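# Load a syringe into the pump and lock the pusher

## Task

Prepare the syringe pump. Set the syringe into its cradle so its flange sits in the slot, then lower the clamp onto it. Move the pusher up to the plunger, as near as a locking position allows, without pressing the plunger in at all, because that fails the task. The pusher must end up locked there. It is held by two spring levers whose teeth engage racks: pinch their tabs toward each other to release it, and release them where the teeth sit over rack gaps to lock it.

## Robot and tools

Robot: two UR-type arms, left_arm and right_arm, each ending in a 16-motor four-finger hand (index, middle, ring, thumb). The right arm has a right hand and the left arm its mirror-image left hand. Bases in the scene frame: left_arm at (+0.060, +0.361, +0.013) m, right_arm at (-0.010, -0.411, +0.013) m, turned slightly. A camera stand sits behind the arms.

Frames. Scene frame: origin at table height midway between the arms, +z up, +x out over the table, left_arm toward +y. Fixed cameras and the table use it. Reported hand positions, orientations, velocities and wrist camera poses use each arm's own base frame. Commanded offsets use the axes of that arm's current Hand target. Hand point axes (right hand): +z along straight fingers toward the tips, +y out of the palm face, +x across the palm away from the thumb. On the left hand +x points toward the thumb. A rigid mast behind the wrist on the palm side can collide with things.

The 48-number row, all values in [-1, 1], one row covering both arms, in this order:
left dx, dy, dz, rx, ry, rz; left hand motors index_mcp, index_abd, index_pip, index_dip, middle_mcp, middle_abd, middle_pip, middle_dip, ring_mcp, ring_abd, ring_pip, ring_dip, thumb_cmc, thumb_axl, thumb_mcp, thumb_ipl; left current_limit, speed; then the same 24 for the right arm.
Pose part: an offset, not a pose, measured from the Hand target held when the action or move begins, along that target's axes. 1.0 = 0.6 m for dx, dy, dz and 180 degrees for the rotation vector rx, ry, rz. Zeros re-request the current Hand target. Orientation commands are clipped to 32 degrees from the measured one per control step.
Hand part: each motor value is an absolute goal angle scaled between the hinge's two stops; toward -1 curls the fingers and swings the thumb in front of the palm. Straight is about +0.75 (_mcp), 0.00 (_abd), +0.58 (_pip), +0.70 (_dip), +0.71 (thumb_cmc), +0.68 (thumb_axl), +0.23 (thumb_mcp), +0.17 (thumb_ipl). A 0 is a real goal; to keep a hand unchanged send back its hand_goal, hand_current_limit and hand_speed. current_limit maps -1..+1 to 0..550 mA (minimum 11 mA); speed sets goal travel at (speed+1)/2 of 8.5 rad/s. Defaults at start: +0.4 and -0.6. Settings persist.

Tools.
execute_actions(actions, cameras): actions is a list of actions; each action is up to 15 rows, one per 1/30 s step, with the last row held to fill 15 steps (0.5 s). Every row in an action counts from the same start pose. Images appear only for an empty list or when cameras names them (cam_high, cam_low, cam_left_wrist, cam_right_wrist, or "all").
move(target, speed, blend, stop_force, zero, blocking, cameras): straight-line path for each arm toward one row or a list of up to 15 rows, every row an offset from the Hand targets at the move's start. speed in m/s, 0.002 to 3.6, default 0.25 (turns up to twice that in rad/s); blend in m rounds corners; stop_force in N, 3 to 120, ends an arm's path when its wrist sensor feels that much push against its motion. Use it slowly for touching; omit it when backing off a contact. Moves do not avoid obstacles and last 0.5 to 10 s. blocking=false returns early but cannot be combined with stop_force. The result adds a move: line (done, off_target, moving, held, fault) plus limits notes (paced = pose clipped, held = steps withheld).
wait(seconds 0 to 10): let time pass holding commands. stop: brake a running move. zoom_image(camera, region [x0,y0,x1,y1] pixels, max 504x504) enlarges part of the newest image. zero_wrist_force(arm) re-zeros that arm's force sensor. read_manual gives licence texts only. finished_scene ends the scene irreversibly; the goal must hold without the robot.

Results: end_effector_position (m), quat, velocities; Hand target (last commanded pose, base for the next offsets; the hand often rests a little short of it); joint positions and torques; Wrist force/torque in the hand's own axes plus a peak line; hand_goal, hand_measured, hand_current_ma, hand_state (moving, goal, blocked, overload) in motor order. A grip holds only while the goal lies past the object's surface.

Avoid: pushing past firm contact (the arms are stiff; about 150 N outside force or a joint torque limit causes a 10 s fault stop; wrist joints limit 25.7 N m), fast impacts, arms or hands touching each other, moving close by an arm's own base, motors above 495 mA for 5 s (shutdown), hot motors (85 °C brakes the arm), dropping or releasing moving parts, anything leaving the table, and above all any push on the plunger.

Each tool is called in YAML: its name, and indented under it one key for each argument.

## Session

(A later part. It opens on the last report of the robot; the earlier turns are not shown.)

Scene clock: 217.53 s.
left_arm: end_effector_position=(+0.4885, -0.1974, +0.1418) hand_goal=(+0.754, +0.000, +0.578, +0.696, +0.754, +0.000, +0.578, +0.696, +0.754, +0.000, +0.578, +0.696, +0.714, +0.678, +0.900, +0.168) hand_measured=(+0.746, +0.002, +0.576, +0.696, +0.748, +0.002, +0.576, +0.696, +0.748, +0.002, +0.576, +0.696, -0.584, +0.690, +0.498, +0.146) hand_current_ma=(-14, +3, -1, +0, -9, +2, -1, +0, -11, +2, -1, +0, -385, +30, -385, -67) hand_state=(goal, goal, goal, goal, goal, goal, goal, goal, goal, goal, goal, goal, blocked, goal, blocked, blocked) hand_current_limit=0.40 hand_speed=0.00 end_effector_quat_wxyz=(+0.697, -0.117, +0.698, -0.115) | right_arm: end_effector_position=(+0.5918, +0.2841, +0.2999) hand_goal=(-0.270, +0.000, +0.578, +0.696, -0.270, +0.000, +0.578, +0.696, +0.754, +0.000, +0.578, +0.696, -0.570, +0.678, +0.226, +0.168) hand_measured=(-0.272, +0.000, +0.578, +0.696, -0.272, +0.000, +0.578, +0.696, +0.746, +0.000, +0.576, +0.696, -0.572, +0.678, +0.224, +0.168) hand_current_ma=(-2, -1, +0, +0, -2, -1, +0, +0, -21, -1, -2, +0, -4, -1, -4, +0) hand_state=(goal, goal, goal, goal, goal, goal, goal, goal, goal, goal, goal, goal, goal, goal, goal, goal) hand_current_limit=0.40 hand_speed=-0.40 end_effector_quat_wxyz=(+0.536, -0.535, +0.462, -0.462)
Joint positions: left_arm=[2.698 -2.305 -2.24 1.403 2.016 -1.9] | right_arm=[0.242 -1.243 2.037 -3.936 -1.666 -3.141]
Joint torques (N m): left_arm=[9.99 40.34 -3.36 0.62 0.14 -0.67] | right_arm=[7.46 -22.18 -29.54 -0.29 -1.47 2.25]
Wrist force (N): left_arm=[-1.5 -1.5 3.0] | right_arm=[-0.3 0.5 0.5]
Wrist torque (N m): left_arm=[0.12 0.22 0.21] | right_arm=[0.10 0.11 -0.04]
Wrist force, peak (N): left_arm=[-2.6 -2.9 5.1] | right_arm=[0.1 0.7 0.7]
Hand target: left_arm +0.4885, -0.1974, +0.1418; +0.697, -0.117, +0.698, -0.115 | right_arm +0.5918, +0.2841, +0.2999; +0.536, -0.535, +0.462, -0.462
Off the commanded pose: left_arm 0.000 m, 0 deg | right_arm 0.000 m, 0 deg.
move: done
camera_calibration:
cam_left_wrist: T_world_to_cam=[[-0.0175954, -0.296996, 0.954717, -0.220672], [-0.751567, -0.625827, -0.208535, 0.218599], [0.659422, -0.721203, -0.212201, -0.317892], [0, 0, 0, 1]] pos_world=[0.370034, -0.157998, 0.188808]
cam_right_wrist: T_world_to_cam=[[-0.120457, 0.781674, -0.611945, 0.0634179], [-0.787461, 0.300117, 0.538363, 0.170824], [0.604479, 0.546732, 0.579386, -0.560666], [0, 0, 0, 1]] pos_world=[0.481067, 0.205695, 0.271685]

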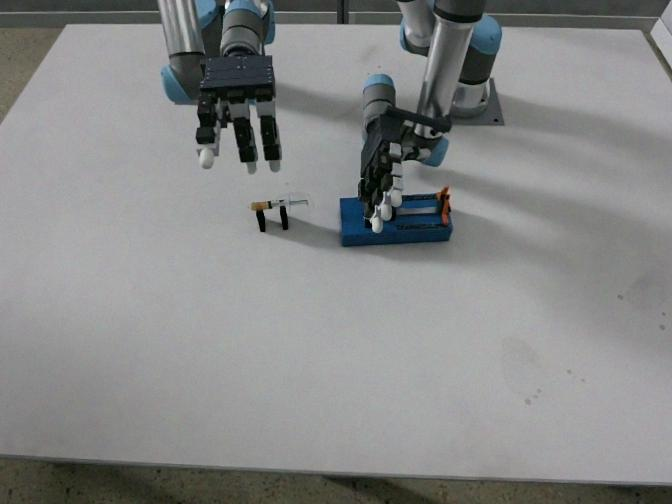

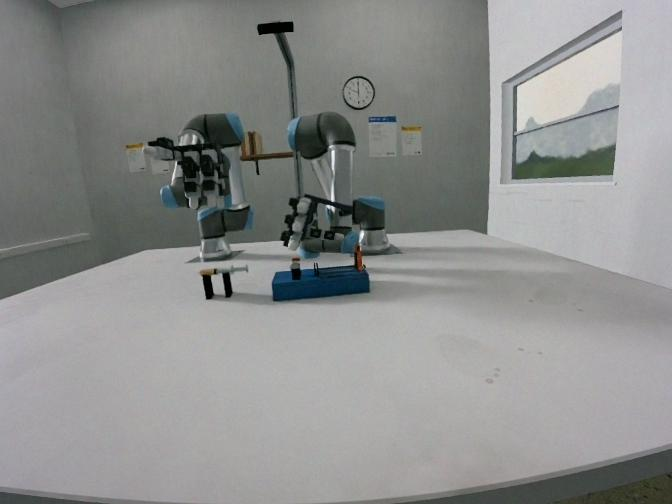

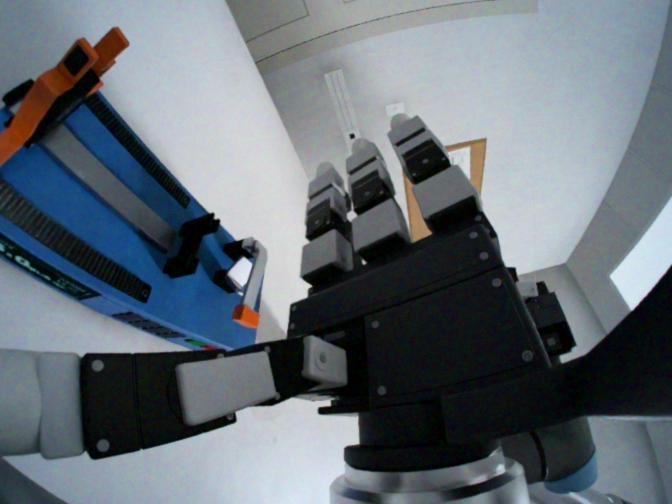

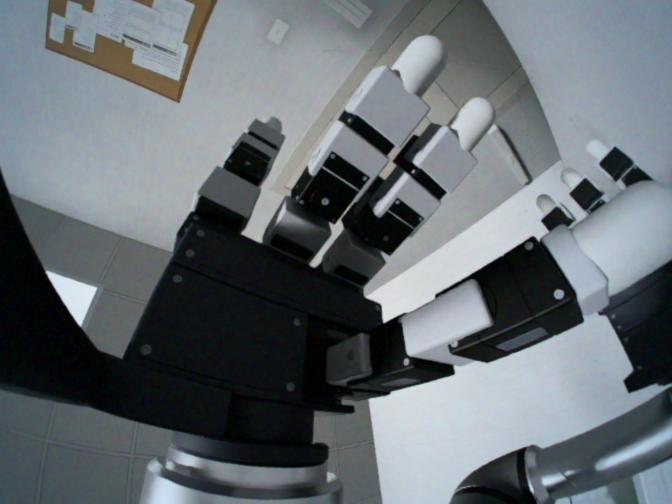

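move:
  target:
    - [0.0035, -0.1393, -0.0553, -0.0177, -0.0256, -0.3947, 0.754, 0, 0.577, 0.696, 0.754, 0, 0.577, 0.696, 0.754, 0, 0.577, 0.696, -0.571, 0.678, 0.226, -0.481, 0.4, 0.0, 0.0423, 0.1632, -0.0197, 0, 0, 0, -0.342, 0, 0.577, 0.696, 0.754, 0, 0.577, 0.696, 0.754, 0, 0.577, 0.696, -0.507, 0.678, 0.226, 0.168, 0.4, -0.2]
  speed: 0.4
  cameras: ["all"]

Scene clock: 293.60 s.
left_arm: end_effector_position=(+0.4885, -0.1973, +0.1418) hand_goal=(+0.754, +0.000, +0.578, +0.696, +0.754, +0.000, +0.578, +0.696, +0.754, +0.000, +0.578, +0.696, -0.570, +0.678, +0.226, -0.480) hand_measured=(+0.746, +0.002, +0.576, +0.696, +0.748, +0.002, +0.576, +0.696, +0.748, +0.002, +0.576, +0.696, -0.564, +0.680, +0.228, -0.478) hand_current_ma=(-14, +3, -1, +0, -9, +2, -1, +0, -11, +2, -1, +0, +9, +3, +3, +4) hand_state=(goal, goal, goal, goal, goal, goal, goal, goal, goal, goal, goal, goal, goal, goal, goal, goal) hand_current_limit=0.40 hand_speed=0.00 end_effector_quat_wxyz=(+0.697, -0.117, +0.698, -0.115) | right_arm: end_effector_position=(+0.5908, +0.2805, +0.2871) hand_goal=(-0.342, +0.000, +0.578, +0.696, +0.754, +0.000, +0.578, +0.696, +0.754, +0.000, +0.578, +0.696, -0.506, +0.678, +0.226, +0.168) hand_measured=(-0.342, +0.000, +0.578, +0.696, +0.730, +0.000, +0.578, +0.696, +0.746, +0.000, +0.576, +0.696, -0.510, +0.678, +0.224, +0.168) hand_current_ma=(-1, -1, +0, +0, -75, -1, +0, +0, -22, -1, -2, +0, -8, -1, -4, +0) hand_state=(goal, goal, goal, goal, blocked, goal, goal, goal, goal, goal, goal, goal, goal, goal, goal, goal) hand_current_limit=0.40 hand_speed=-0.20 end_effector_quat_wxyz=(+0.535, -0.535, +0.462, -0.462)
Joint positions: left_arm=[2.698 -2.305 -2.24 1.403 2.017 -1.9] | right_arm=[0.234 -1.223 2.055 -3.973 -1.658 -3.141]
Joint torques (N m): left_arm=[8.39 35.82 0.7 1.86 0.04 0.51] | right_arm=[7.45 -44.61 -28.35 -0.9 -1.54 2.63]
Wrist force (N): left_arm=[0.6 -0.5 -0.9] | right_arm=[-0.1 0.8 0.4]
Wrist torque (N m): left_arm=[0.09 -0.04 0.08] | right_arm=[0.12 0.08 -0.02]
Wrist force, peak (N): left_arm=[-2.8 -1.8 3.5] | right_arm=[-0.1 1.3 0.2]
Hand target: left_arm +0.4885, -0.1974, +0.1418; +0.697, -0.117, +0.698, -0.115 (not the last commanded pose) | right_arm +0.5908, +0.2806, +0.2873; +0.536, -0.535, +0.462, -0.462 (not the last commanded pose)
Off the commanded pose: left_arm 0.090 m, 71 deg | right_arm 0.089 m, 0 deg.
move: held (left_arm; a check stopped the path), off_target (right_arm; braked when a check withheld steps of left_arm); limits=held
pose unreachable (left arm): on one or more control steps of this call, first in action 0 (counted from 0), this arm could not follow its commanded pose, so it was not sent that pose on those steps. It may still have moved: this result reports where it is.
cause: moving toward the commanded pose would bring two parts of the arm too close to each other (joints 4 (wrist 1) to 6 (wrist 3) lie between them).
camera_calibration:
cam_left_wrist: T_world_to_cam=[[-0.0175536, -0.297001, 0.954716, -0.220688], [-0.751477, -0.625935, -0.208538, 0.21855], [0.659526, -0.721107, -0.212202, -0.317916], [0, 0, 0, 1]] pos_world=[0.370035, -0.157998, 0.188808]
cam_right_wrist: T_world_to_cam=[[-0.120607, 0.781608, -0.612, 0.0583], [-0.787261, 0.300237, 0.538589, 0.177798], [0.60471, 0.546761, 0.579119, -0.550778], [0, 0, 0, 1]] pos_world=[0.480066, 0.202195, 0.258885]

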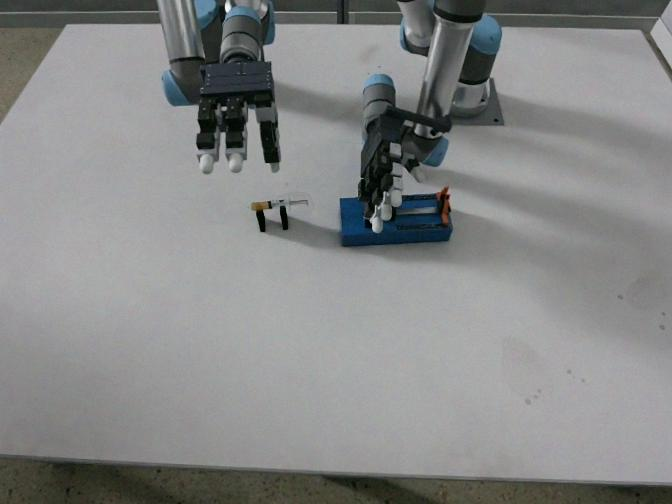

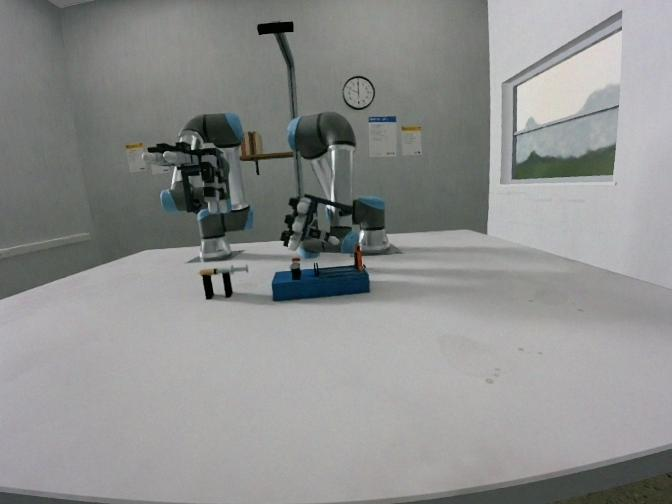

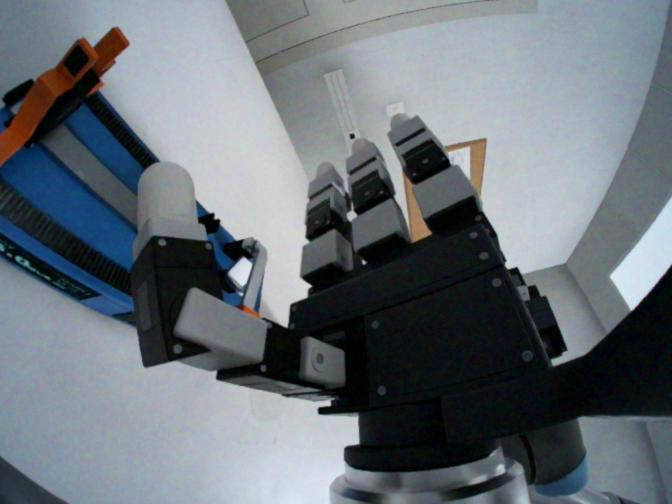

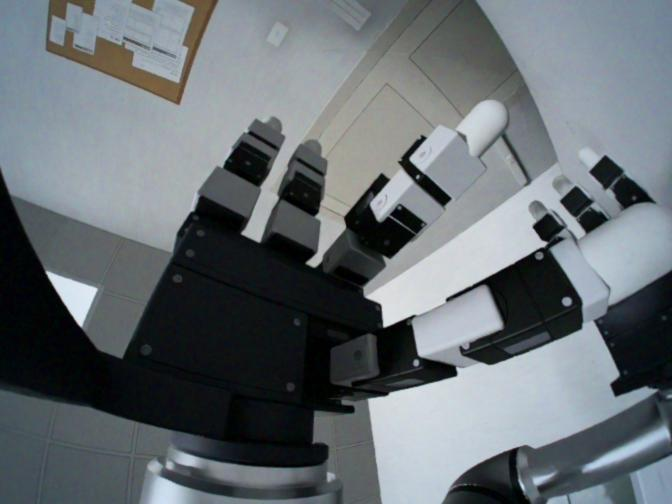

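move:
  target:
    - [-0.1886, 0.0877, 0.061, -0.0177, -0.0256, -0.3947, 0.754, 0, 0.577, 0.696, 0.754, 0, 0.577, 0.696, 0.754, 0, 0.577, 0.696, -0.571, 0.678, 0.226, 0.168, 0.4, 0.0, 0, -0.05, -0.15, -0.5, 0, 0, -0.342, 0, 0.577, 0.696, 0.7, 0, 0.577, 0.696, 0.754, 0, 0.577, 0.696, -0.507, 0.678, 0.226, 0.168, 0.4, -0.2]
    - [-0.1886, 0.0877, 0.061, -0.0177, -0.0256, -0.3947, 0.754, 0, 0.577, 0.696, 0.754, 0, 0.577, 0.696, 0.754, 0, 0.577, 0.696, -0.571, 0.678, 0.226, 0.168, 0.4, 0.0, 0.0833, -0.0667, -0.1667, -0.3849, 0.3849, 0.3849, -0.342, 0, 0.577, 0.696, 0.7, 0, 0.577, 0.696, 0.754, 0, 0.577, 0.696, -0.507, 0.678, 0.226, 0.168, 0.4, -0.2]
    - [-0.1886, 0.0877, 0.061, -0.0177, -0.0256, -0.3947, 0.754, 0, 0.577, 0.696, 0.754, 0, 0.577, 0.696, 0.754, 0, 0.577, 0.696, -0.571, 0.678, 0.226, 0.168, 0.4, 0.0, 0.1667, -0.0833, -0.2, 0, 0.7071, 0.7071, -0.342, 0, 0.577, 0.696, 0.7, 0, 0.577, 0.696, 0.754, 0, 0.577, 0.696, -0.507, 0.678, 0.226, 0.168, 0.4, -0.2]
  speed: 0.7
  blend: 0.03
  cameras: ["cam_high"]

Scene clock: 341.93 s.
left_arm: end_effector_position=(+0.5250, -0.1109, +0.2318) hand_goal=(+0.754, +0.000, +0.578, +0.696, +0.754, +0.000, +0.578, +0.696, +0.754, +0.000, +0.578, +0.696, -0.570, +0.678, +0.226, +0.168) hand_measured=(+0.746, +0.002, +0.576, +0.696, +0.748, +0.002, +0.576, +0.696, +0.746, +0.002, +0.576, +0.696, -0.568, +0.680, +0.228, +0.166) hand_current_ma=(-14, +3, -1, +0, -10, +2, -1, +0, -15, +2, -1, +0, +2, +3, +2, -3) hand_state=(goal, goal, goal, goal, goal, goal, goal, goal, goal, goal, goal, goal, goal, goal, goal, goal) hand_current_limit=0.40 hand_speed=0.00 end_effector_quat_wxyz=(+0.523, -0.522, +0.476, -0.476) | right_arm: end_effector_position=(+0.4867, +0.1642, +0.3372) hand_goal=(-0.342, +0.000, +0.578, +0.696, +0.700, +0.000, +0.578, +0.696, +0.754, +0.000, +0.578, +0.696, -0.506, +0.678, +0.226, +0.168) hand_measured=(-0.336, +0.000, +0.578, +0.696, +0.696, +0.000, +0.578, +0.696, +0.750, +0.000, +0.576, +0.696, -0.508, +0.678, +0.224, +0.168) hand_current_ma=(+16, -1, +0, +0, -7, -1, -1, +0, -9, -1, -2, +0, -3, -1, -5, +0) hand_state=(goal, goal, goal, goal, goal, goal, goal, goal, goal, goal, goal, goal, goal, goal, goal, goal) hand_current_limit=0.40 hand_speed=-0.20 end_effector_quat_wxyz=(+0.000, +0.653, +0.757, +0.000) end_effector_velocity=(-0.001, +0.000, +0.001) end_effector_angular_velocity=(+0.001, -0.002, -0.005)
Joint positions: left_arm=[3.223 -1.848 -2.422 1.129 1.583 -3.141] | right_arm=[0.1 -1.753 1.788 -1.606 -1.57 -0.047]
Joint velocities: left_arm=[within noise] | right_arm=[0 -0.002 0.001 0 0.001 0.005]
Joint torques (N m): left_arm=[-7.3 18.67 20.75 4.17 2.42 -2.48] | right_arm=[-7.15 -28.4 -13.72 -1.51 0.97 2.23]
Wrist force (N): left_arm=[-0.9 0.0 -0.6] | right_arm=[-0.8 -0.7 -0.1]
Wrist torque (N m): left_arm=[-0.03 0.04 -0.17] | right_arm=[0.05 0.07 -0.11]
Wrist force, peak (N): left_arm=[1.5 -0.9 -1.5] | right_arm=[-1.1 -0.8 0.1]
Hand target: left_arm +0.5250, -0.1109, +0.2318; +0.523, -0.522, +0.476, -0.476 | right_arm +0.4866, +0.1641, +0.3372; +0.000, +0.653, +0.757, +0.000
Off the commanded pose: left_arm 0.000 m, 0 deg | right_arm 0.000 m, 0 deg.
move: done
Images, in order (width x height): cam_high 672x504.

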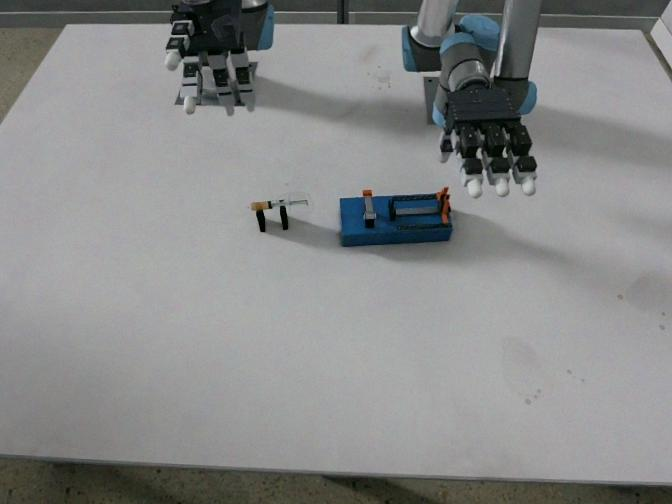

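move:
  target:
    - [0, 0, 0, 0, 0, 0, 0.754, 0, 0.577, 0.696, 0.754, 0, 0.577, 0.696, 0.754, 0, 0.577, 0.696, -0.571, 0.678, 0.226, 0.168, 0.4, 0.0, 0.1333, 0.0333, -0.1333, 0, 0.5, 0, -0.342, 0, 0.577, 0.696, 0.7, 0, 0.577, 0.696, 0.754, 0, 0.577, 0.696, -0.507, 0.678, 0.226, 0.168, 0.4, -0.2]
    - [0, 0, 0, 0, 0, 0, 0.754, 0, 0.577, 0.696, 0.754, 0, 0.577, 0.696, 0.754, 0, 0.577, 0.696, -0.571, 0.678, 0.226, 0.168, 0.4, 0.0, 0, 0, -0.2, 0, 1.0, 0, -0.342, 0, 0.577, 0.696, 0.7, 0, 0.577, 0.696, 0.754, 0, 0.577, 0.696, -0.507, 0.678, 0.226, 0.168, 0.4, -0.2]
    - [0, 0, 0, 0, 0, 0, 0.754, 0, 0.577, 0.696, 0.754, 0, 0.577, 0.696, 0.754, 0, 0.577, 0.696, -0.571, 0.678, 0.226, 0.168, 0.4, 0.0, 0.1667, 0.2, 0.0833, 0, 0.7071, 0.7071, -0.342, 0, 0.577, 0.696, 0.7, 0, 0.577, 0.696, 0.754, 0, 0.577, 0.696, -0.507, 0.678, 0.226, 0.168, 0.4, -0.2]
  speed: 0.7
  blend: 0.03
  cameras: ["cam_high", "cam_low"]

Scene clock: 352.00 s.
left_arm: end_effector_position=(+0.5250, -0.1109, +0.2318) hand_goal=(+0.754, +0.000, +0.578, +0.696, +0.754, +0.000, +0.578, +0.696, +0.754, +0.000, +0.578, +0.696, -0.570, +0.678, +0.226, +0.168) hand_measured=(+0.746, +0.002, +0.576, +0.696, +0.748, +0.002, +0.576, +0.696, +0.746, +0.002, +0.576, +0.696, -0.568, +0.680, +0.228, +0.166) hand_current_ma=(-14, +3, -1, +0, -10, +2, -1, +0, -15, +2, -1, +0, +2, +3, +2, -3) hand_state=(goal, goal, goal, goal, goal, goal, goal, goal, goal, goal, goal, goal, goal, goal, goal, goal) hand_current_limit=0.40 hand_speed=0.00 end_effector_quat_wxyz=(+0.523, -0.522, +0.476, -0.476) | right_arm: end_effector_position=(+0.5907, +0.2807, +0.2874) hand_goal=(-0.342, +0.000, +0.578, +0.696, +0.700, +0.000, +0.578, +0.696, +0.754, +0.000, +0.578, +0.696, -0.506, +0.678, +0.226, +0.168) hand_measured=(-0.350, +0.002, +0.578, +0.696, +0.690, +0.002, +0.578, +0.696, +0.744, +0.002, +0.576, +0.696, -0.504, +0.678, +0.228, +0.168) hand_current_ma=(-16, +2, +0, +0, -24, +2, -1, +0, -24, +2, -2, +0, +2, -1, +4, +0) hand_state=(goal, goal, goal, goal, goal, goal, goal, goal, goal, goal, goal, goal, goal, goal, goal, goal) hand_current_limit=0.40 hand_speed=-0.20 end_effector_quat_wxyz=(+0.536, -0.535, +0.462, -0.462) end_effector_velocity=(+0.000, +0.000, -0.001) end_effector_angular_velocity=(-0.002, +0.006, +0.000)
Joint positions: left_arm=[3.223 -1.848 -2.422 1.129 1.583 -3.141] | right_arm=[0.234 -1.224 2.054 2.31 -1.658 -3.141]
Joint velocities: left_arm=[within noise] | right_arm=[0 0 0 0.007 0 0]
Joint torques (N m): left_arm=[-6.83 16.74 20.21 3.6 2.61 -2.32] | right_arm=[-7.64 -22.06 -10.68 -0.43 1.34 -2.53]
Wrist force (N): left_arm=[-0.4 0.3 -0.7] | right_arm=[-0.1 0.7 0.4]
Wrist torque (N m): left_arm=[-0.01 -0.03 -0.14] | right_arm=[0.09 0.07 -0.02]
Wrist force, peak (N): left_arm=[-1.4 0.3 -0.6] | right_arm=[-0.7 0.9 1.2]
Hand target: left_arm +0.5250, -0.1109, +0.2318; +0.523, -0.522, +0.476, -0.476 | right_arm +0.5908, +0.2806, +0.2873; +0.536, -0.535, +0.462, -0.462
Off the commanded pose: left_arm 0.000 m, 0 deg | right_arm 0.000 m, 0 deg.
move: done
Images, in order (width x height): cam_high 672x504, cam_low 672x504.

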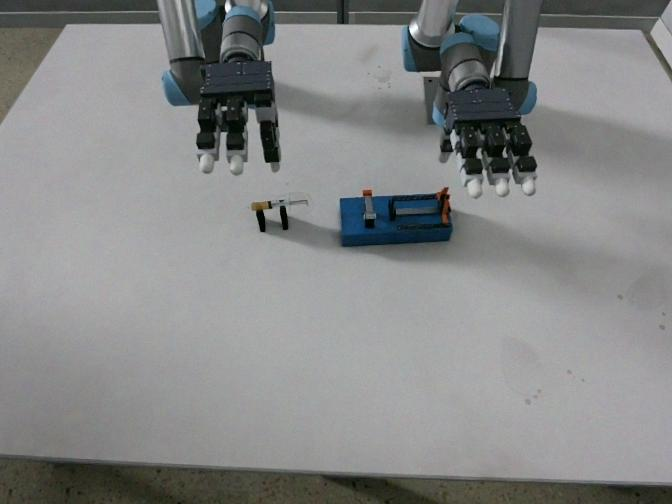

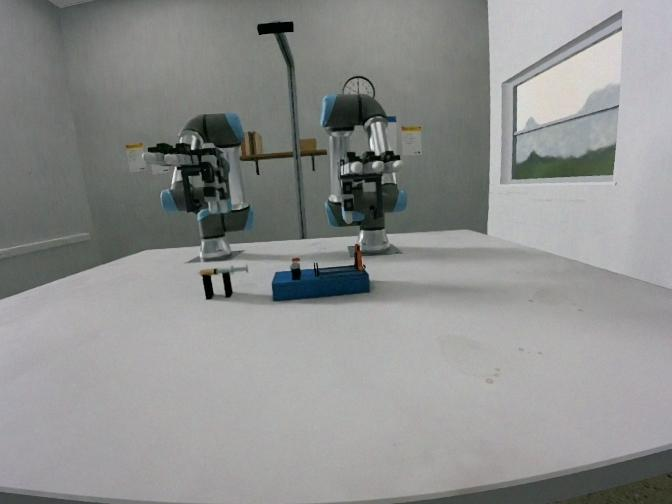

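move:
  target: [0, 0, 0, 0, 0, 0, 0.754, 0, 0.577, 0.696, 0.754, 0, 0.577, 0.696, 0.754, 0, 0.577, 0.696, -0.571, 0.678, 0.226, 0.168, 0.4, 0.0, -0.372, 0.0623, 0.0387, 0, 0, 0, -0.342, 0, 0.577, 0.696, 0.7, 0, 0.577, 0.696, 0.754, 0, 0.577, 0.696, -0.507, 0.678, 0.226, 0.168, 0.4, -0.2]
  speed: 0.4
  cameras: ["cam_high", "cam_right_wrist"]

Scene clock: 370.83 s.
left_arm: end_effector_position=(+0.5250, -0.1109, +0.2318) hand_goal=(+0.754, +0.000, +0.578, +0.696, +0.754, +0.000, +0.578, +0.696, +0.754, +0.000, +0.578, +0.696, -0.570, +0.678, +0.226, +0.168) hand_measured=(+0.746, +0.002, +0.576, +0.696, +0.748, +0.002, +0.576, +0.696, +0.746, +0.002, +0.576, +0.696, -0.568, +0.680, +0.228, +0.166) hand_current_ma=(-14, +3, -1, +0, -10, +2, -1, +0, -15, +2, -1, +0, +2, +3, +2, -3) hand_state=(goal, goal, goal, goal, goal, goal, goal, goal, goal, goal, goal, goal, goal, goal, goal, goal) hand_current_limit=0.40 hand_speed=0.00 end_effector_quat_wxyz=(+0.523, -0.522, +0.476, -0.476) | right_arm: end_effector_position=(+0.5793, +0.4619, +0.2567) hand_goal=(-0.342, +0.000, +0.578, +0.696, +0.700, +0.000, +0.578, +0.696, +0.754, +0.000, +0.578, +0.696, -0.506, +0.678, +0.226, +0.168) hand_measured=(-0.346, +0.002, +0.578, +0.696, +0.688, +0.002, +0.576, +0.696, +0.742, +0.002, +0.576, +0.696, -0.506, +0.678, +0.226, +0.168) hand_current_ma=(-8, +1, -1, +0, -32, +1, -2, +0, -32, +1, -4, +0, +0, -1, +1, +0) hand_state=(goal, goal, goal, goal, goal, goal, goal, goal, goal, goal, goal, goal, goal, goal, goal, goal) hand_current_limit=0.40 hand_speed=-0.20 end_effector_quat_wxyz=(+0.537, -0.536, +0.461, -0.461)
Joint positions: left_arm=[3.223 -1.848 -2.422 1.129 1.583 -3.141] | right_arm=[0.6 -0.972 1.738 2.376 -2.02 -3.14]
Joint torques (N m): left_arm=[-7.51 17.16 19.83 3.09 2.36 -2.37] | right_arm=[5.01 -47.41 -20.93 -3.43 -1.06 -1.33]
Wrist force (N): left_arm=[-0.9 0.3 -0.4] | right_arm=[0.9 0.2 0.2]
Wrist torque (N m): left_arm=[-0.02 0.05 -0.18] | right_arm=[0.07 -0.04 0.07]
Wrist force, peak (N): left_arm=[-1.2 0.1 -0.9] | right_arm=[-16.4 6.3 0.3]
Hand target: left_arm +0.5250, -0.1109, +0.2318; +0.523, -0.522, +0.476, -0.476 | right_arm +0.5793, +0.4621, +0.2567; +0.537, -0.536, +0.461, -0.460 (not the last commanded pose)
Off the commanded pose: left_arm 0.000 m, 0 deg | right_arm 0.043 m, 0 deg.
move: held (right_arm; a check stopped the path); limits=held
pose unreachable (right arm): on one or more control steps of this call, first in action 0 (counted from 0), this arm could not follow its commanded pose, so it was not sent that pose on those steps. It may still have moved: this result reports where it is.
cause: moving toward the commanded pose would bring two parts of the arm too close to each other (joints 4 (wrist 1) to 6 (wrist 3) lie between them).
camera_calibration:
cam_right_wrist: T_world_to_cam=[[-0.12393, 0.781859, -0.611013, -0.101862], [-0.788652, 0.296095, 0.538847, 0.133352], [0.602221, 0.548656, 0.57992, -0.625054], [0, 0, 0, 1]] pos_world=[0.468965, 0.383097, 0.228386]
Images, in order (width x height): cam_high 672x504, cam_right_wrist 672x504.

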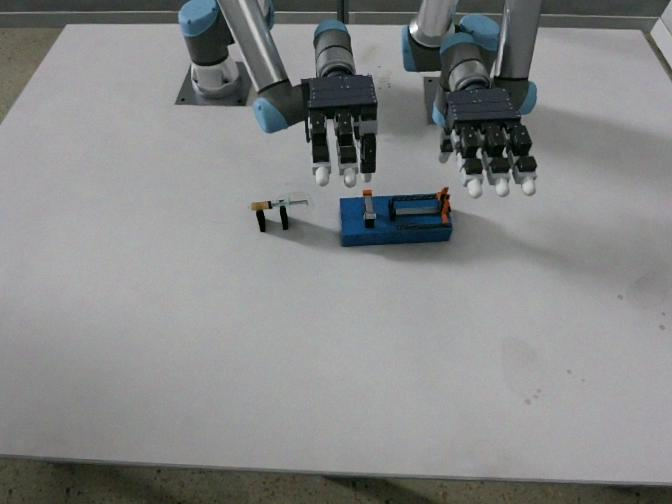

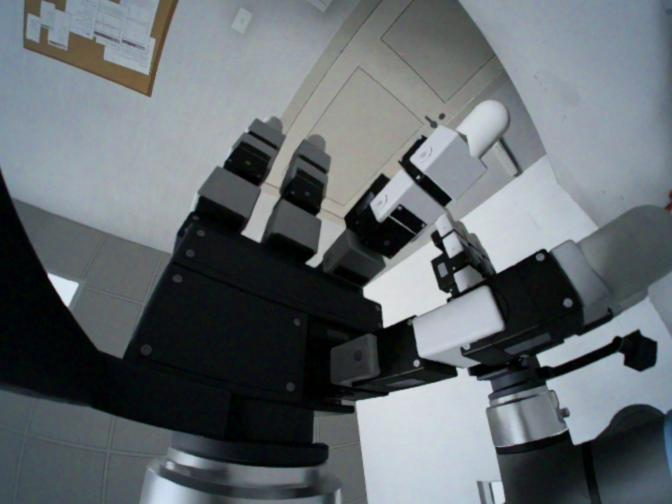

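move:
  target: [-0.0932, 0.0913, -0.1, 0.0131, 0.0279, 0.2775, 0.754, 0, 0.577, 0.696, 0.754, 0, 0.577, 0.696, 0.754, 0, 0.577, 0.696, 0.714, 0.678, 0.226, 0.168, 0.4, 0.0, -0.0665, 0.1662, -0.1062, 0, -0.0556, 0, 0.7, 0, 0.577, 0.696, 0.7, 0, 0.577, 0.696, 0.7, 0, 0.577, 0.696, -0.571, 0.678, 0.226, -0.481, 0.4, 0.0]
  speed: 0.4
  cameras: ["all"]

Scene clock: 411.87 s.
left_arm: end_effector_position=(+0.4601, -0.0607, +0.1770) hand_goal=(+0.754, +0.000, +0.578, +0.696, +0.754, +0.000, +0.578, +0.696, +0.754, +0.000, +0.578, +0.696, +0.714, +0.678, +0.226, +0.168) hand_measured=(+0.746, +0.002, +0.576, +0.696, +0.748, +0.002, +0.576, +0.696, +0.746, +0.002, +0.576, +0.696, +0.698, +0.680, +0.228, +0.166) hand_current_ma=(-14, +3, -1, +0, -11, +2, -1, +0, -15, +2, -1, +0, -32, +3, +2, -3) hand_state=(goal, goal, goal, goal, goal, goal, goal, goal, goal, goal, goal, goal, goal, goal, goal, goal) hand_current_limit=0.40 hand_speed=0.00 end_effector_quat_wxyz=(+0.665, -0.242, +0.664, -0.242) end_effector_velocity=(+0.000, +0.001, +0.001) end_effector_angular_velocity=(+0.006, -0.001, +0.000) | right_arm: end_effector_position=(+0.5102, +0.4922, +0.1569) hand_goal=(+0.700, +0.000, +0.578, +0.696, +0.700, +0.000, +0.578, +0.696, +0.700, +0.000, +0.578, +0.696, -0.570, +0.678, +0.226, -0.480) hand_measured=(+0.680, +0.002, +0.578, +0.696, +0.688, +0.002, +0.576, +0.696, +0.690, +0.002, +0.576, +0.696, -0.568, +0.678, +0.226, -0.476) hand_current_ma=(-58, +1, -1, +0, -32, +1, -2, +0, -22, +1, -4, +0, +3, -1, +1, +11) hand_state=(blocked, goal, goal, goal, goal, goal, goal, goal, goal, goal, goal, goal, goal, goal, goal, goal) hand_current_limit=0.40 hand_speed=0.00 end_effector_quat_wxyz=(+0.575, -0.574, +0.413, -0.412)
Joint positions: left_arm=[3.24 -2.045 -2.605 1.51 1.472 -2.269] | right_arm=[0.653 -0.846 1.888 2.099 -1.898 -3.14]
Joint velocities: left_arm=[0 0.001 0 0 0 0.006] | right_arm=[within noise]
Joint torques (N m): left_arm=[-7.68 20.18 11.81 1.89 2.5 2.54] | right_arm=[-8.44 -55.85 -24.82 -1.71 -1.36 -2.58]
Wrist force (N): left_arm=[0.6 -0.2 -0.3] | right_arm=[0.7 0.2 0.5]
Wrist torque (N m): left_arm=[0.04 -0.03 0.12] | right_arm=[-0.01 -0.03 0.08]
Wrist force, peak (N): left_arm=[-1.3 0.1 -0.9] | right_arm=[1.1 0.6 0.2]
Hand target: left_arm +0.4601, -0.0608, +0.1770; +0.665, -0.241, +0.664, -0.242 | right_arm +0.5103, +0.4922, +0.1570; +0.575, -0.574, +0.413, -0.412
Off the commanded pose: left_arm 0.000 m, 0 deg | right_arm 0.000 m, 0 deg.
move: done
camera_calibration:
cam_left_wrist: T_world_to_cam=[[-0.0195685, 0.0671207, 0.997553, -0.198699], [-0.752731, -0.657667, 0.0294854, 0.246583], [0.658037, -0.750312, 0.0633934, -0.243154], [0, 0, 0, 1]] pos_world=[0.341727, -0.0069348, 0.206357]
cam_right_wrist: T_world_to_cam=[[-0.258013, 0.748326, -0.611095, -0.110181], [-0.828202, 0.154393, 0.538743, 0.213692], [0.497504, 0.645113, 0.57993, -0.536171], [0, 0, 0, 1]] pos_world=[0.4153, 0.39535, 0.128486]

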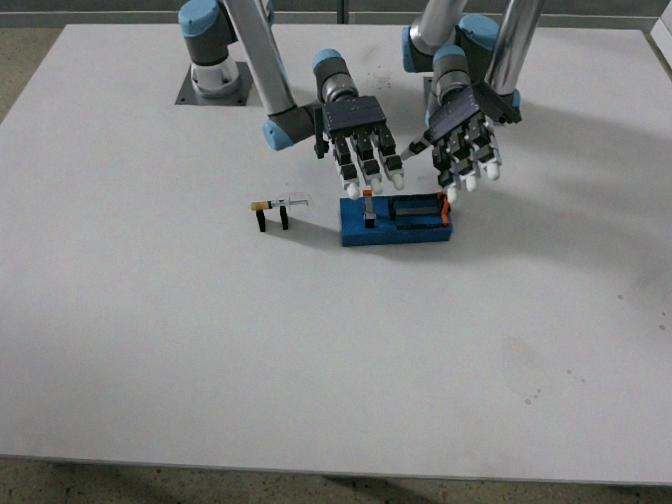

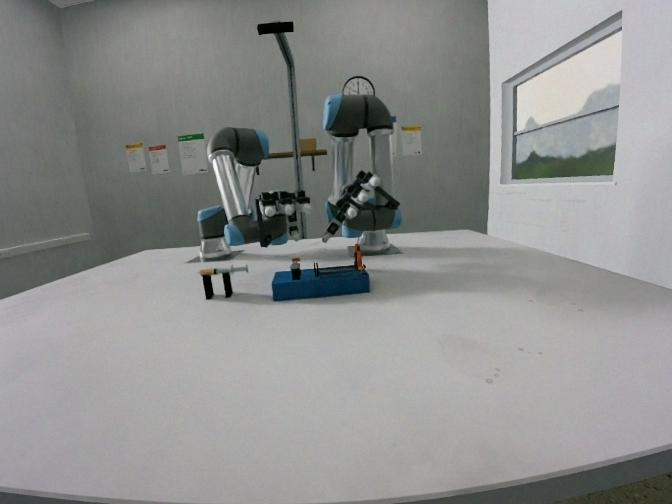

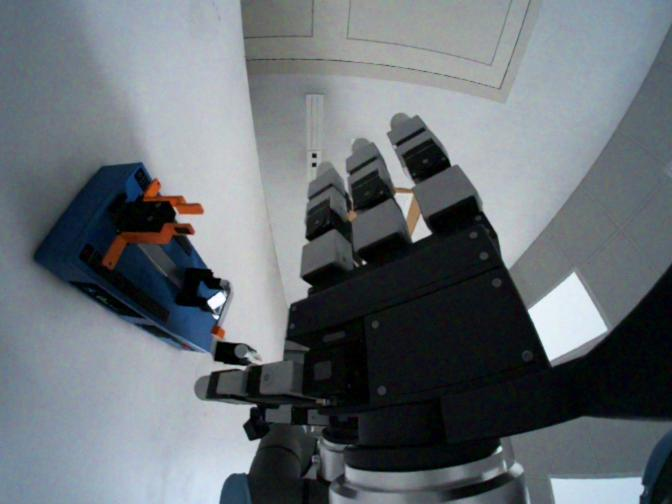

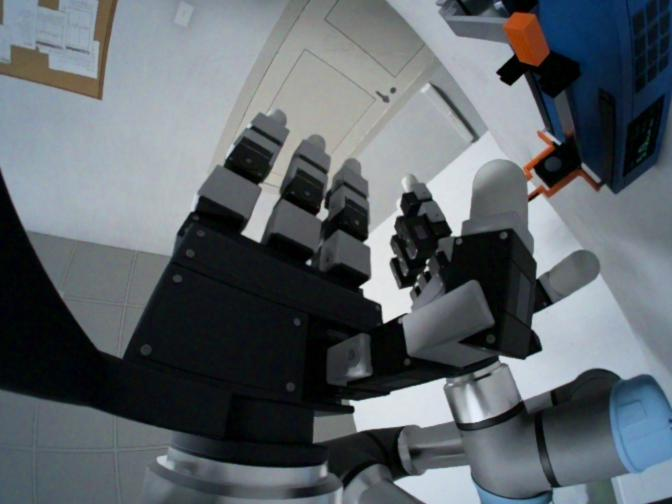

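zoom_image:
  camera: "cam_right_wrist"
  region: [430, 0, 672, 230]

zoom_image:
  camera: "cam_left_wrist"
  region: [150, 240, 290, 420]

Scaled by 2.083 from the camera's 672x504 image, which has a finer 960x720 frame.

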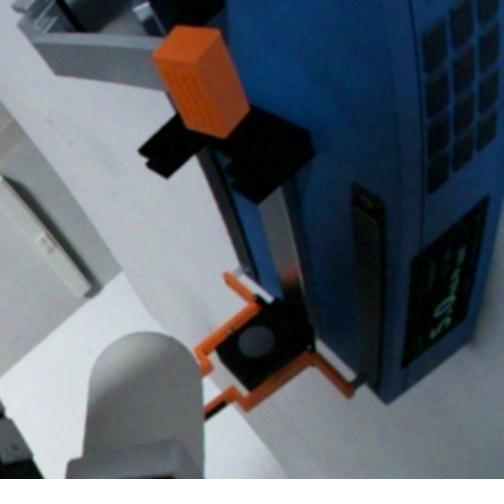

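Scaled by 2.800 from the camera's 672x504 image, which has a finer 960x720 frame.

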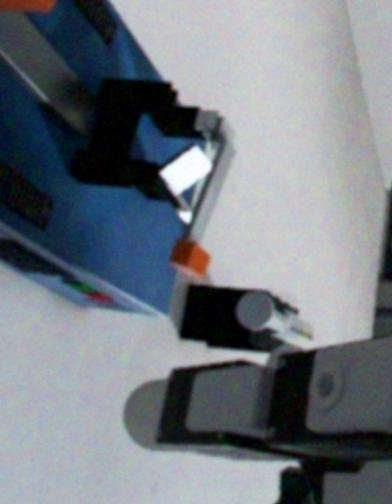

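move:
  target: [0, 0, 0, 0, 0, 0, 0.754, 0, 0.577, 0.696, 0.754, 0, 0.577, 0.696, 0.754, 0, 0.577, 0.696, 0.714, 0.678, 0.226, 0.168, 0.4, 0.0, 0.0074, 0.125, -0.009, 0, 0, 0, 0.7, 0, 0.577, 0.696, 0.7, 0, 0.577, 0.696, 0.7, 0, 0.577, 0.696, -0.571, 0.678, 0.226, -0.481, 0.4, 0.0]
  speed: 0.2
  stop_force: 8
  cameras: ["cam_left_wrist", "cam_right_wrist"]

zoom_image:
  camera: "cam_right_wrist"
  region: [430, 0, 672, 230]

zoom_image:
  camera: "cam_left_wrist"
  region: [150, 240, 290, 420]

Scene clock: 430.77 s.
left_arm: end_effector_position=(+0.4601, -0.0608, +0.1770) hand_goal=(+0.754, +0.000, +0.578, +0.696, +0.754, +0.000, +0.578, +0.696, +0.754, +0.000, +0.578, +0.696, +0.714, +0.678, +0.226, +0.168) hand_measured=(+0.746, +0.002, +0.576, +0.696, +0.748, +0.002, +0.576, +0.696, +0.746, +0.002, +0.576, +0.696, +0.698, +0.680, +0.228, +0.166) hand_current_ma=(-14, +3, -1, +0, -11, +2, -1, +0, -15, +2, -1, +0, -32, +3, +2, -3) hand_state=(goal, goal, goal, goal, goal, goal, goal, goal, goal, goal, goal, goal, goal, goal, goal, goal) hand_current_limit=0.40 hand_speed=0.00 end_effector_quat_wxyz=(+0.665, -0.241, +0.664, -0.242) | right_arm: end_effector_position=(+0.5066, +0.4864, +0.0820) hand_goal=(+0.700, +0.000, +0.578, +0.696, +0.700, +0.000, +0.578, +0.696, +0.700, +0.000, +0.578, +0.696, -0.570, +0.678, +0.226, -0.480) hand_measured=(+0.682, +0.002, +0.578, +0.696, +0.688, +0.002, +0.576, +0.696, +0.690, +0.002, +0.576, +0.696, -0.568, +0.678, +0.226, -0.476) hand_current_ma=(-52, +1, -1, +0, -32, +1, -2, +0, -26, +1, -4, +0, +3, -1, +1, +10) hand_state=(goal, goal, goal, goal, goal, goal, goal, goal, goal, goal, goal, goal, goal, goal, goal, goal) hand_current_limit=0.40 hand_speed=0.00 end_effector_quat_wxyz=(+0.575, -0.574, +0.413, -0.412)
Joint positions: left_arm=[3.24 -2.045 -2.605 1.51 1.472 -2.269] | right_arm=[0.648 -0.687 1.882 1.945 -1.893 -3.14]
Joint torques (N m): left_arm=[-6.31 19.51 10.87 2.68 2.33 2.02] | right_arm=[6.87 -35.1 2.82 -3.52 -1.29 -2.6]
Wrist force (N): left_arm=[0.2 0.0 -0.4] | right_arm=[0.8 0.2 0.4]
Wrist torque (N m): left_arm=[0.08 0.02 0.02] | right_arm=[0.00 -0.04 0.08]
Wrist force, peak (N): left_arm=[0.5 -0.4 -0.9] | right_arm=[1.3 2.1 0.3]
Hand target: left_arm +0.4601, -0.0608, +0.1770; +0.665, -0.241, +0.664, -0.242 | right_arm +0.5066, +0.4864, +0.0820; +0.575, -0.574, +0.413, -0.412
Off the commanded pose: left_arm 0.000 m, 0 deg | right_arm 0.000 m, 0 deg.
move: done
camera_calibration:
cam_left_wrist: T_world_to_cam=[[-0.0196574, 0.0667719, 0.997575, -0.198773], [-0.752816, -0.657584, 0.0291805, 0.246673], [0.657938, -0.750416, 0.0631933, -0.243084], [0, 0, 0, 1]] pos_world=[0.341726, -0.00693415, 0.206454]
cam_right_wrist: T_world_to_cam=[[-0.257869, 0.748426, -0.611034, -0.152668], [-0.828307, 0.154334, 0.538599, 0.251949], [0.497405, 0.645012, 0.580128, -0.487083], [0, 0, 0, 1]] pos_world=[0.4116, 0.38955, 0.0535858]
Images, in order (width x height): cam_left_wrist 672x504, cam_right_wrist 672x504.

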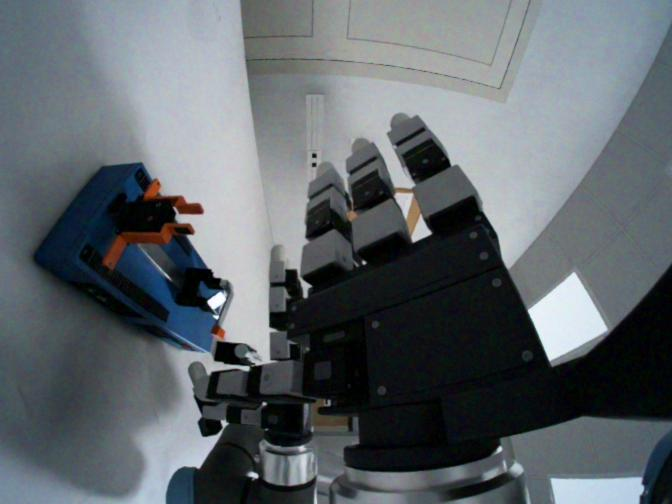

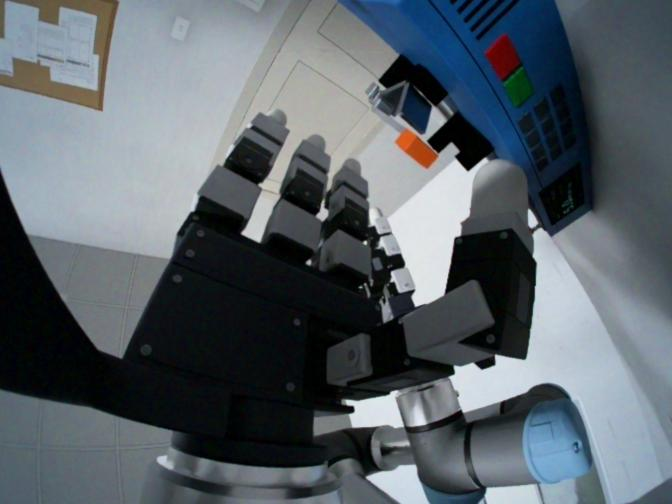

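Scaled by 2.083 from the camera's 672x504 image, which has a finer 960x720 frame.

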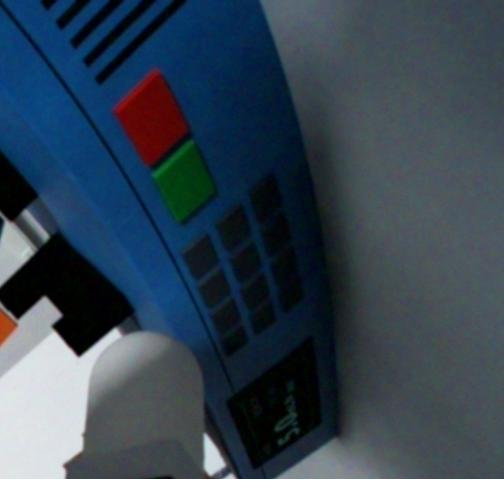

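Scaled by 2.800 from the camera's 672x504 image, which has a finer 960x720 frame.

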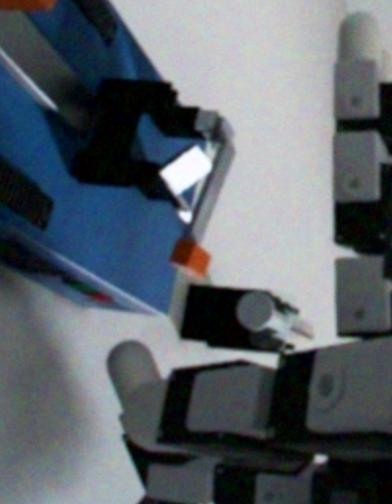

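zoom_image:
  camera: "cam_right_wrist"
  region: [350, 40, 550, 220]

Scaled by 2.520 from the camera's 672x504 image, which has a finer 960x720 frame.

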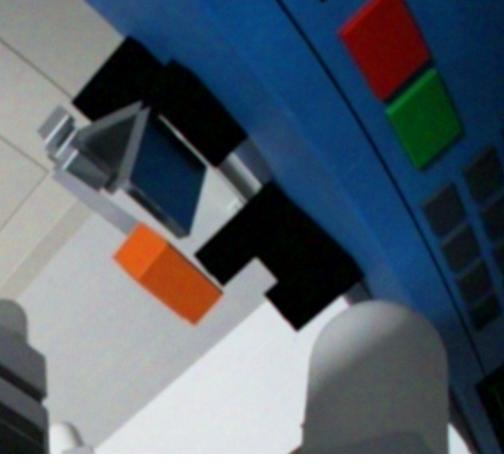

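move:
  target:
    - [0, 0, 0, 0, 0, 0, 0.754, 0, 0.577, 0.696, 0.754, 0, 0.577, 0.696, 0.754, 0, 0.577, 0.696, 0.714, 0.678, 0.226, 0.168, 0.4, 0.0, 0, 0.01, 0, 0, 0, 0, 0.7, 0, 0.577, 0.696, 0.7, 0, 0.577, 0.696, 0.7, 0, 0.577, 0.696, -0.571, 0.678, 0.226, -0.481, 0.4, 0.0]
    - [0, 0, 0, 0, 0, 0, 0.754, 0, 0.577, 0.696, 0.754, 0, 0.577, 0.696, 0.754, 0, 0.577, 0.696, 0.714, 0.678, 0.226, 0.168, 0.4, 0.0, 0.0173, 0.01, 0.0733, 0, 0, 0, 0.7, 0, 0.577, 0.696, 0.7, 0, 0.577, 0.696, 0.7, 0, 0.577, 0.696, -0.571, 0.678, 0.226, -0.481, 0.4, 0.0]
  speed: 0.06
  stop_force: 6
  cameras: ["cam_left_wrist", "cam_right_wrist"]

zoom_image:
  camera: "cam_right_wrist"
  region: [380, 40, 580, 220]

zoom_image:
  camera: "cam_left_wrist"
  region: [150, 240, 290, 420]

Scene clock: 451.23 s.
left_arm: end_effector_position=(+0.4601, -0.0608, +0.1770) hand_goal=(+0.754, +0.000, +0.578, +0.696, +0.754, +0.000, +0.578, +0.696, +0.754, +0.000, +0.578, +0.696, +0.714, +0.678, +0.226, +0.168) hand_measured=(+0.746, +0.002, +0.576, +0.696, +0.748, +0.002, +0.576, +0.696, +0.746, +0.002, +0.576, +0.696, +0.698, +0.680, +0.228, +0.166) hand_current_ma=(-14, +3, -1, +0, -11, +2, -1, +0, -15, +2, -1, +0, -32, +3, +2, -3) hand_state=(goal, goal, goal, goal, goal, goal, goal, goal, goal, goal, goal, goal, goal, goal, goal, goal) hand_current_limit=0.40 hand_speed=0.00 end_effector_quat_wxyz=(+0.665, -0.241, +0.664, -0.242) | right_arm: end_effector_position=(+0.5516, +0.4906, +0.0760) hand_goal=(+0.700, +0.000, +0.578, +0.696, +0.700, +0.000, +0.578, +0.696, +0.700, +0.000, +0.578, +0.696, -0.570, +0.678, +0.226, -0.480) hand_measured=(+0.682, +0.002, +0.578, +0.696, +0.688, +0.002, +0.576, +0.696, +0.690, +0.002, +0.576, +0.696, -0.568, +0.678, +0.226, -0.480) hand_current_ma=(-52, +1, -1, +0, -32, +1, -2, +0, -26, +1, -4, +0, +2, -1, -2, -1) hand_state=(goal, goal, goal, goal, goal, goal, goal, goal, goal, goal, goal, goal, goal, goal, goal, goal) hand_current_limit=0.40 hand_speed=0.00 end_effector_quat_wxyz=(+0.575, -0.574, +0.413, -0.412)
Joint positions: left_arm=[3.24 -2.045 -2.605 1.51 1.472 -2.269] | right_arm=[0.601 -0.642 1.779 2.004 -1.846 -3.14]
Joint torques (N m): left_arm=[-6.59 27.09 12.49 -0.28 2.62 2.04] | right_arm=[7.89 -60.5 1.09 -2.03 -1.61 1.85]
Wrist force (N): left_arm=[0.2 0.0 -0.3] | right_arm=[0.7 0.2 0.4]
Wrist torque (N m): left_arm=[0.04 0.03 0.02] | right_arm=[-0.02 -0.02 0.07]
Wrist force, peak (N): left_arm=[0.2 -0.4 -0.9] | right_arm=[0.7 1.4 -0.1]
Hand target: left_arm +0.4601, -0.0608, +0.1770; +0.665, -0.241, +0.664, -0.242 | right_arm +0.5516, +0.4906, +0.0760; +0.575, -0.574, +0.413, -0.412
Off the commanded pose: left_arm 0.000 m, 0 deg | right_arm 0.000 m, 0 deg.
move: done
camera_calibration:
cam_left_wrist: T_world_to_cam=[[-0.0196574, 0.0667719, 0.997575, -0.198773], [-0.752816, -0.657584, 0.0291805, 0.246673], [0.657938, -0.750416, 0.0631933, -0.243084], [0, 0, 0, 1]] pos_world=[0.341726, -0.00693415, 0.206454]
cam_right_wrist: T_world_to_cam=[[-0.257869, 0.748426, -0.611034, -0.147948], [-0.828307, 0.154334, 0.538599, 0.291791], [0.497405, 0.645012, 0.580128, -0.508759], [0, 0, 0, 1]] pos_world=[0.4566, 0.39385, 0.0475858]
Images, in order (width x height): cam_left_wrist 672x504, cam_right_wrist 672x504.

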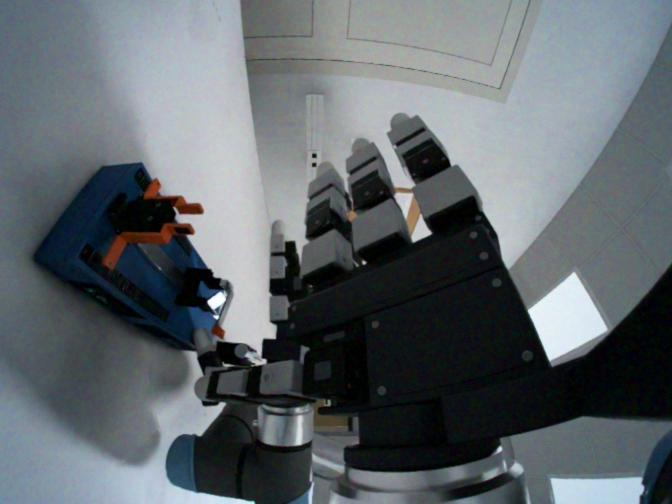

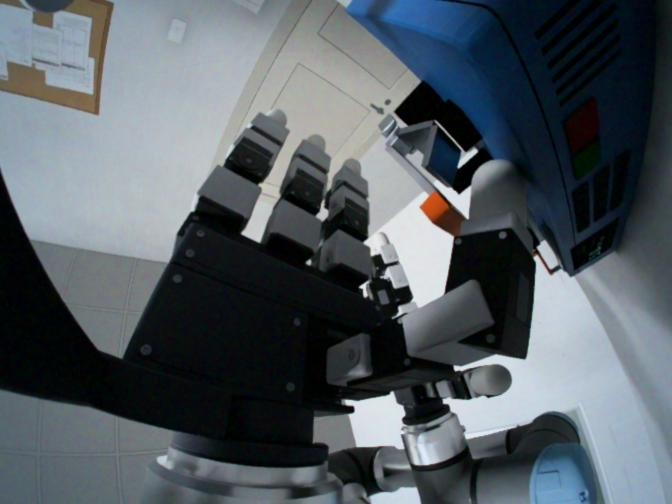

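Scaled by 2.520 from the camera's 672x504 image, which has a finer 960x720 frame.

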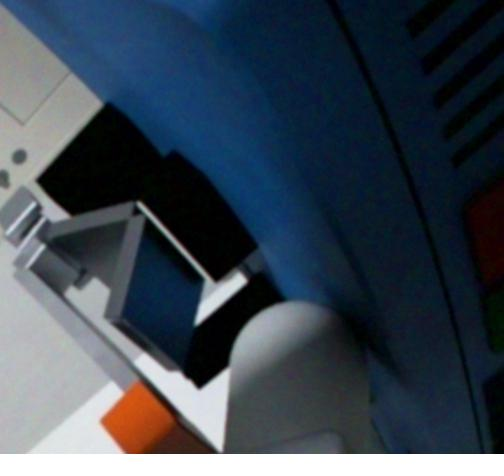

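Scaled by 2.800 from the camera's 672x504 image, which has a finer 960x720 frame.

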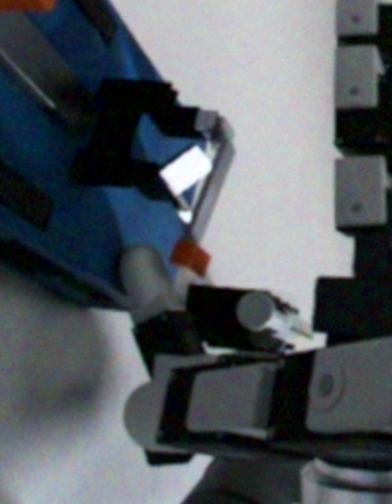

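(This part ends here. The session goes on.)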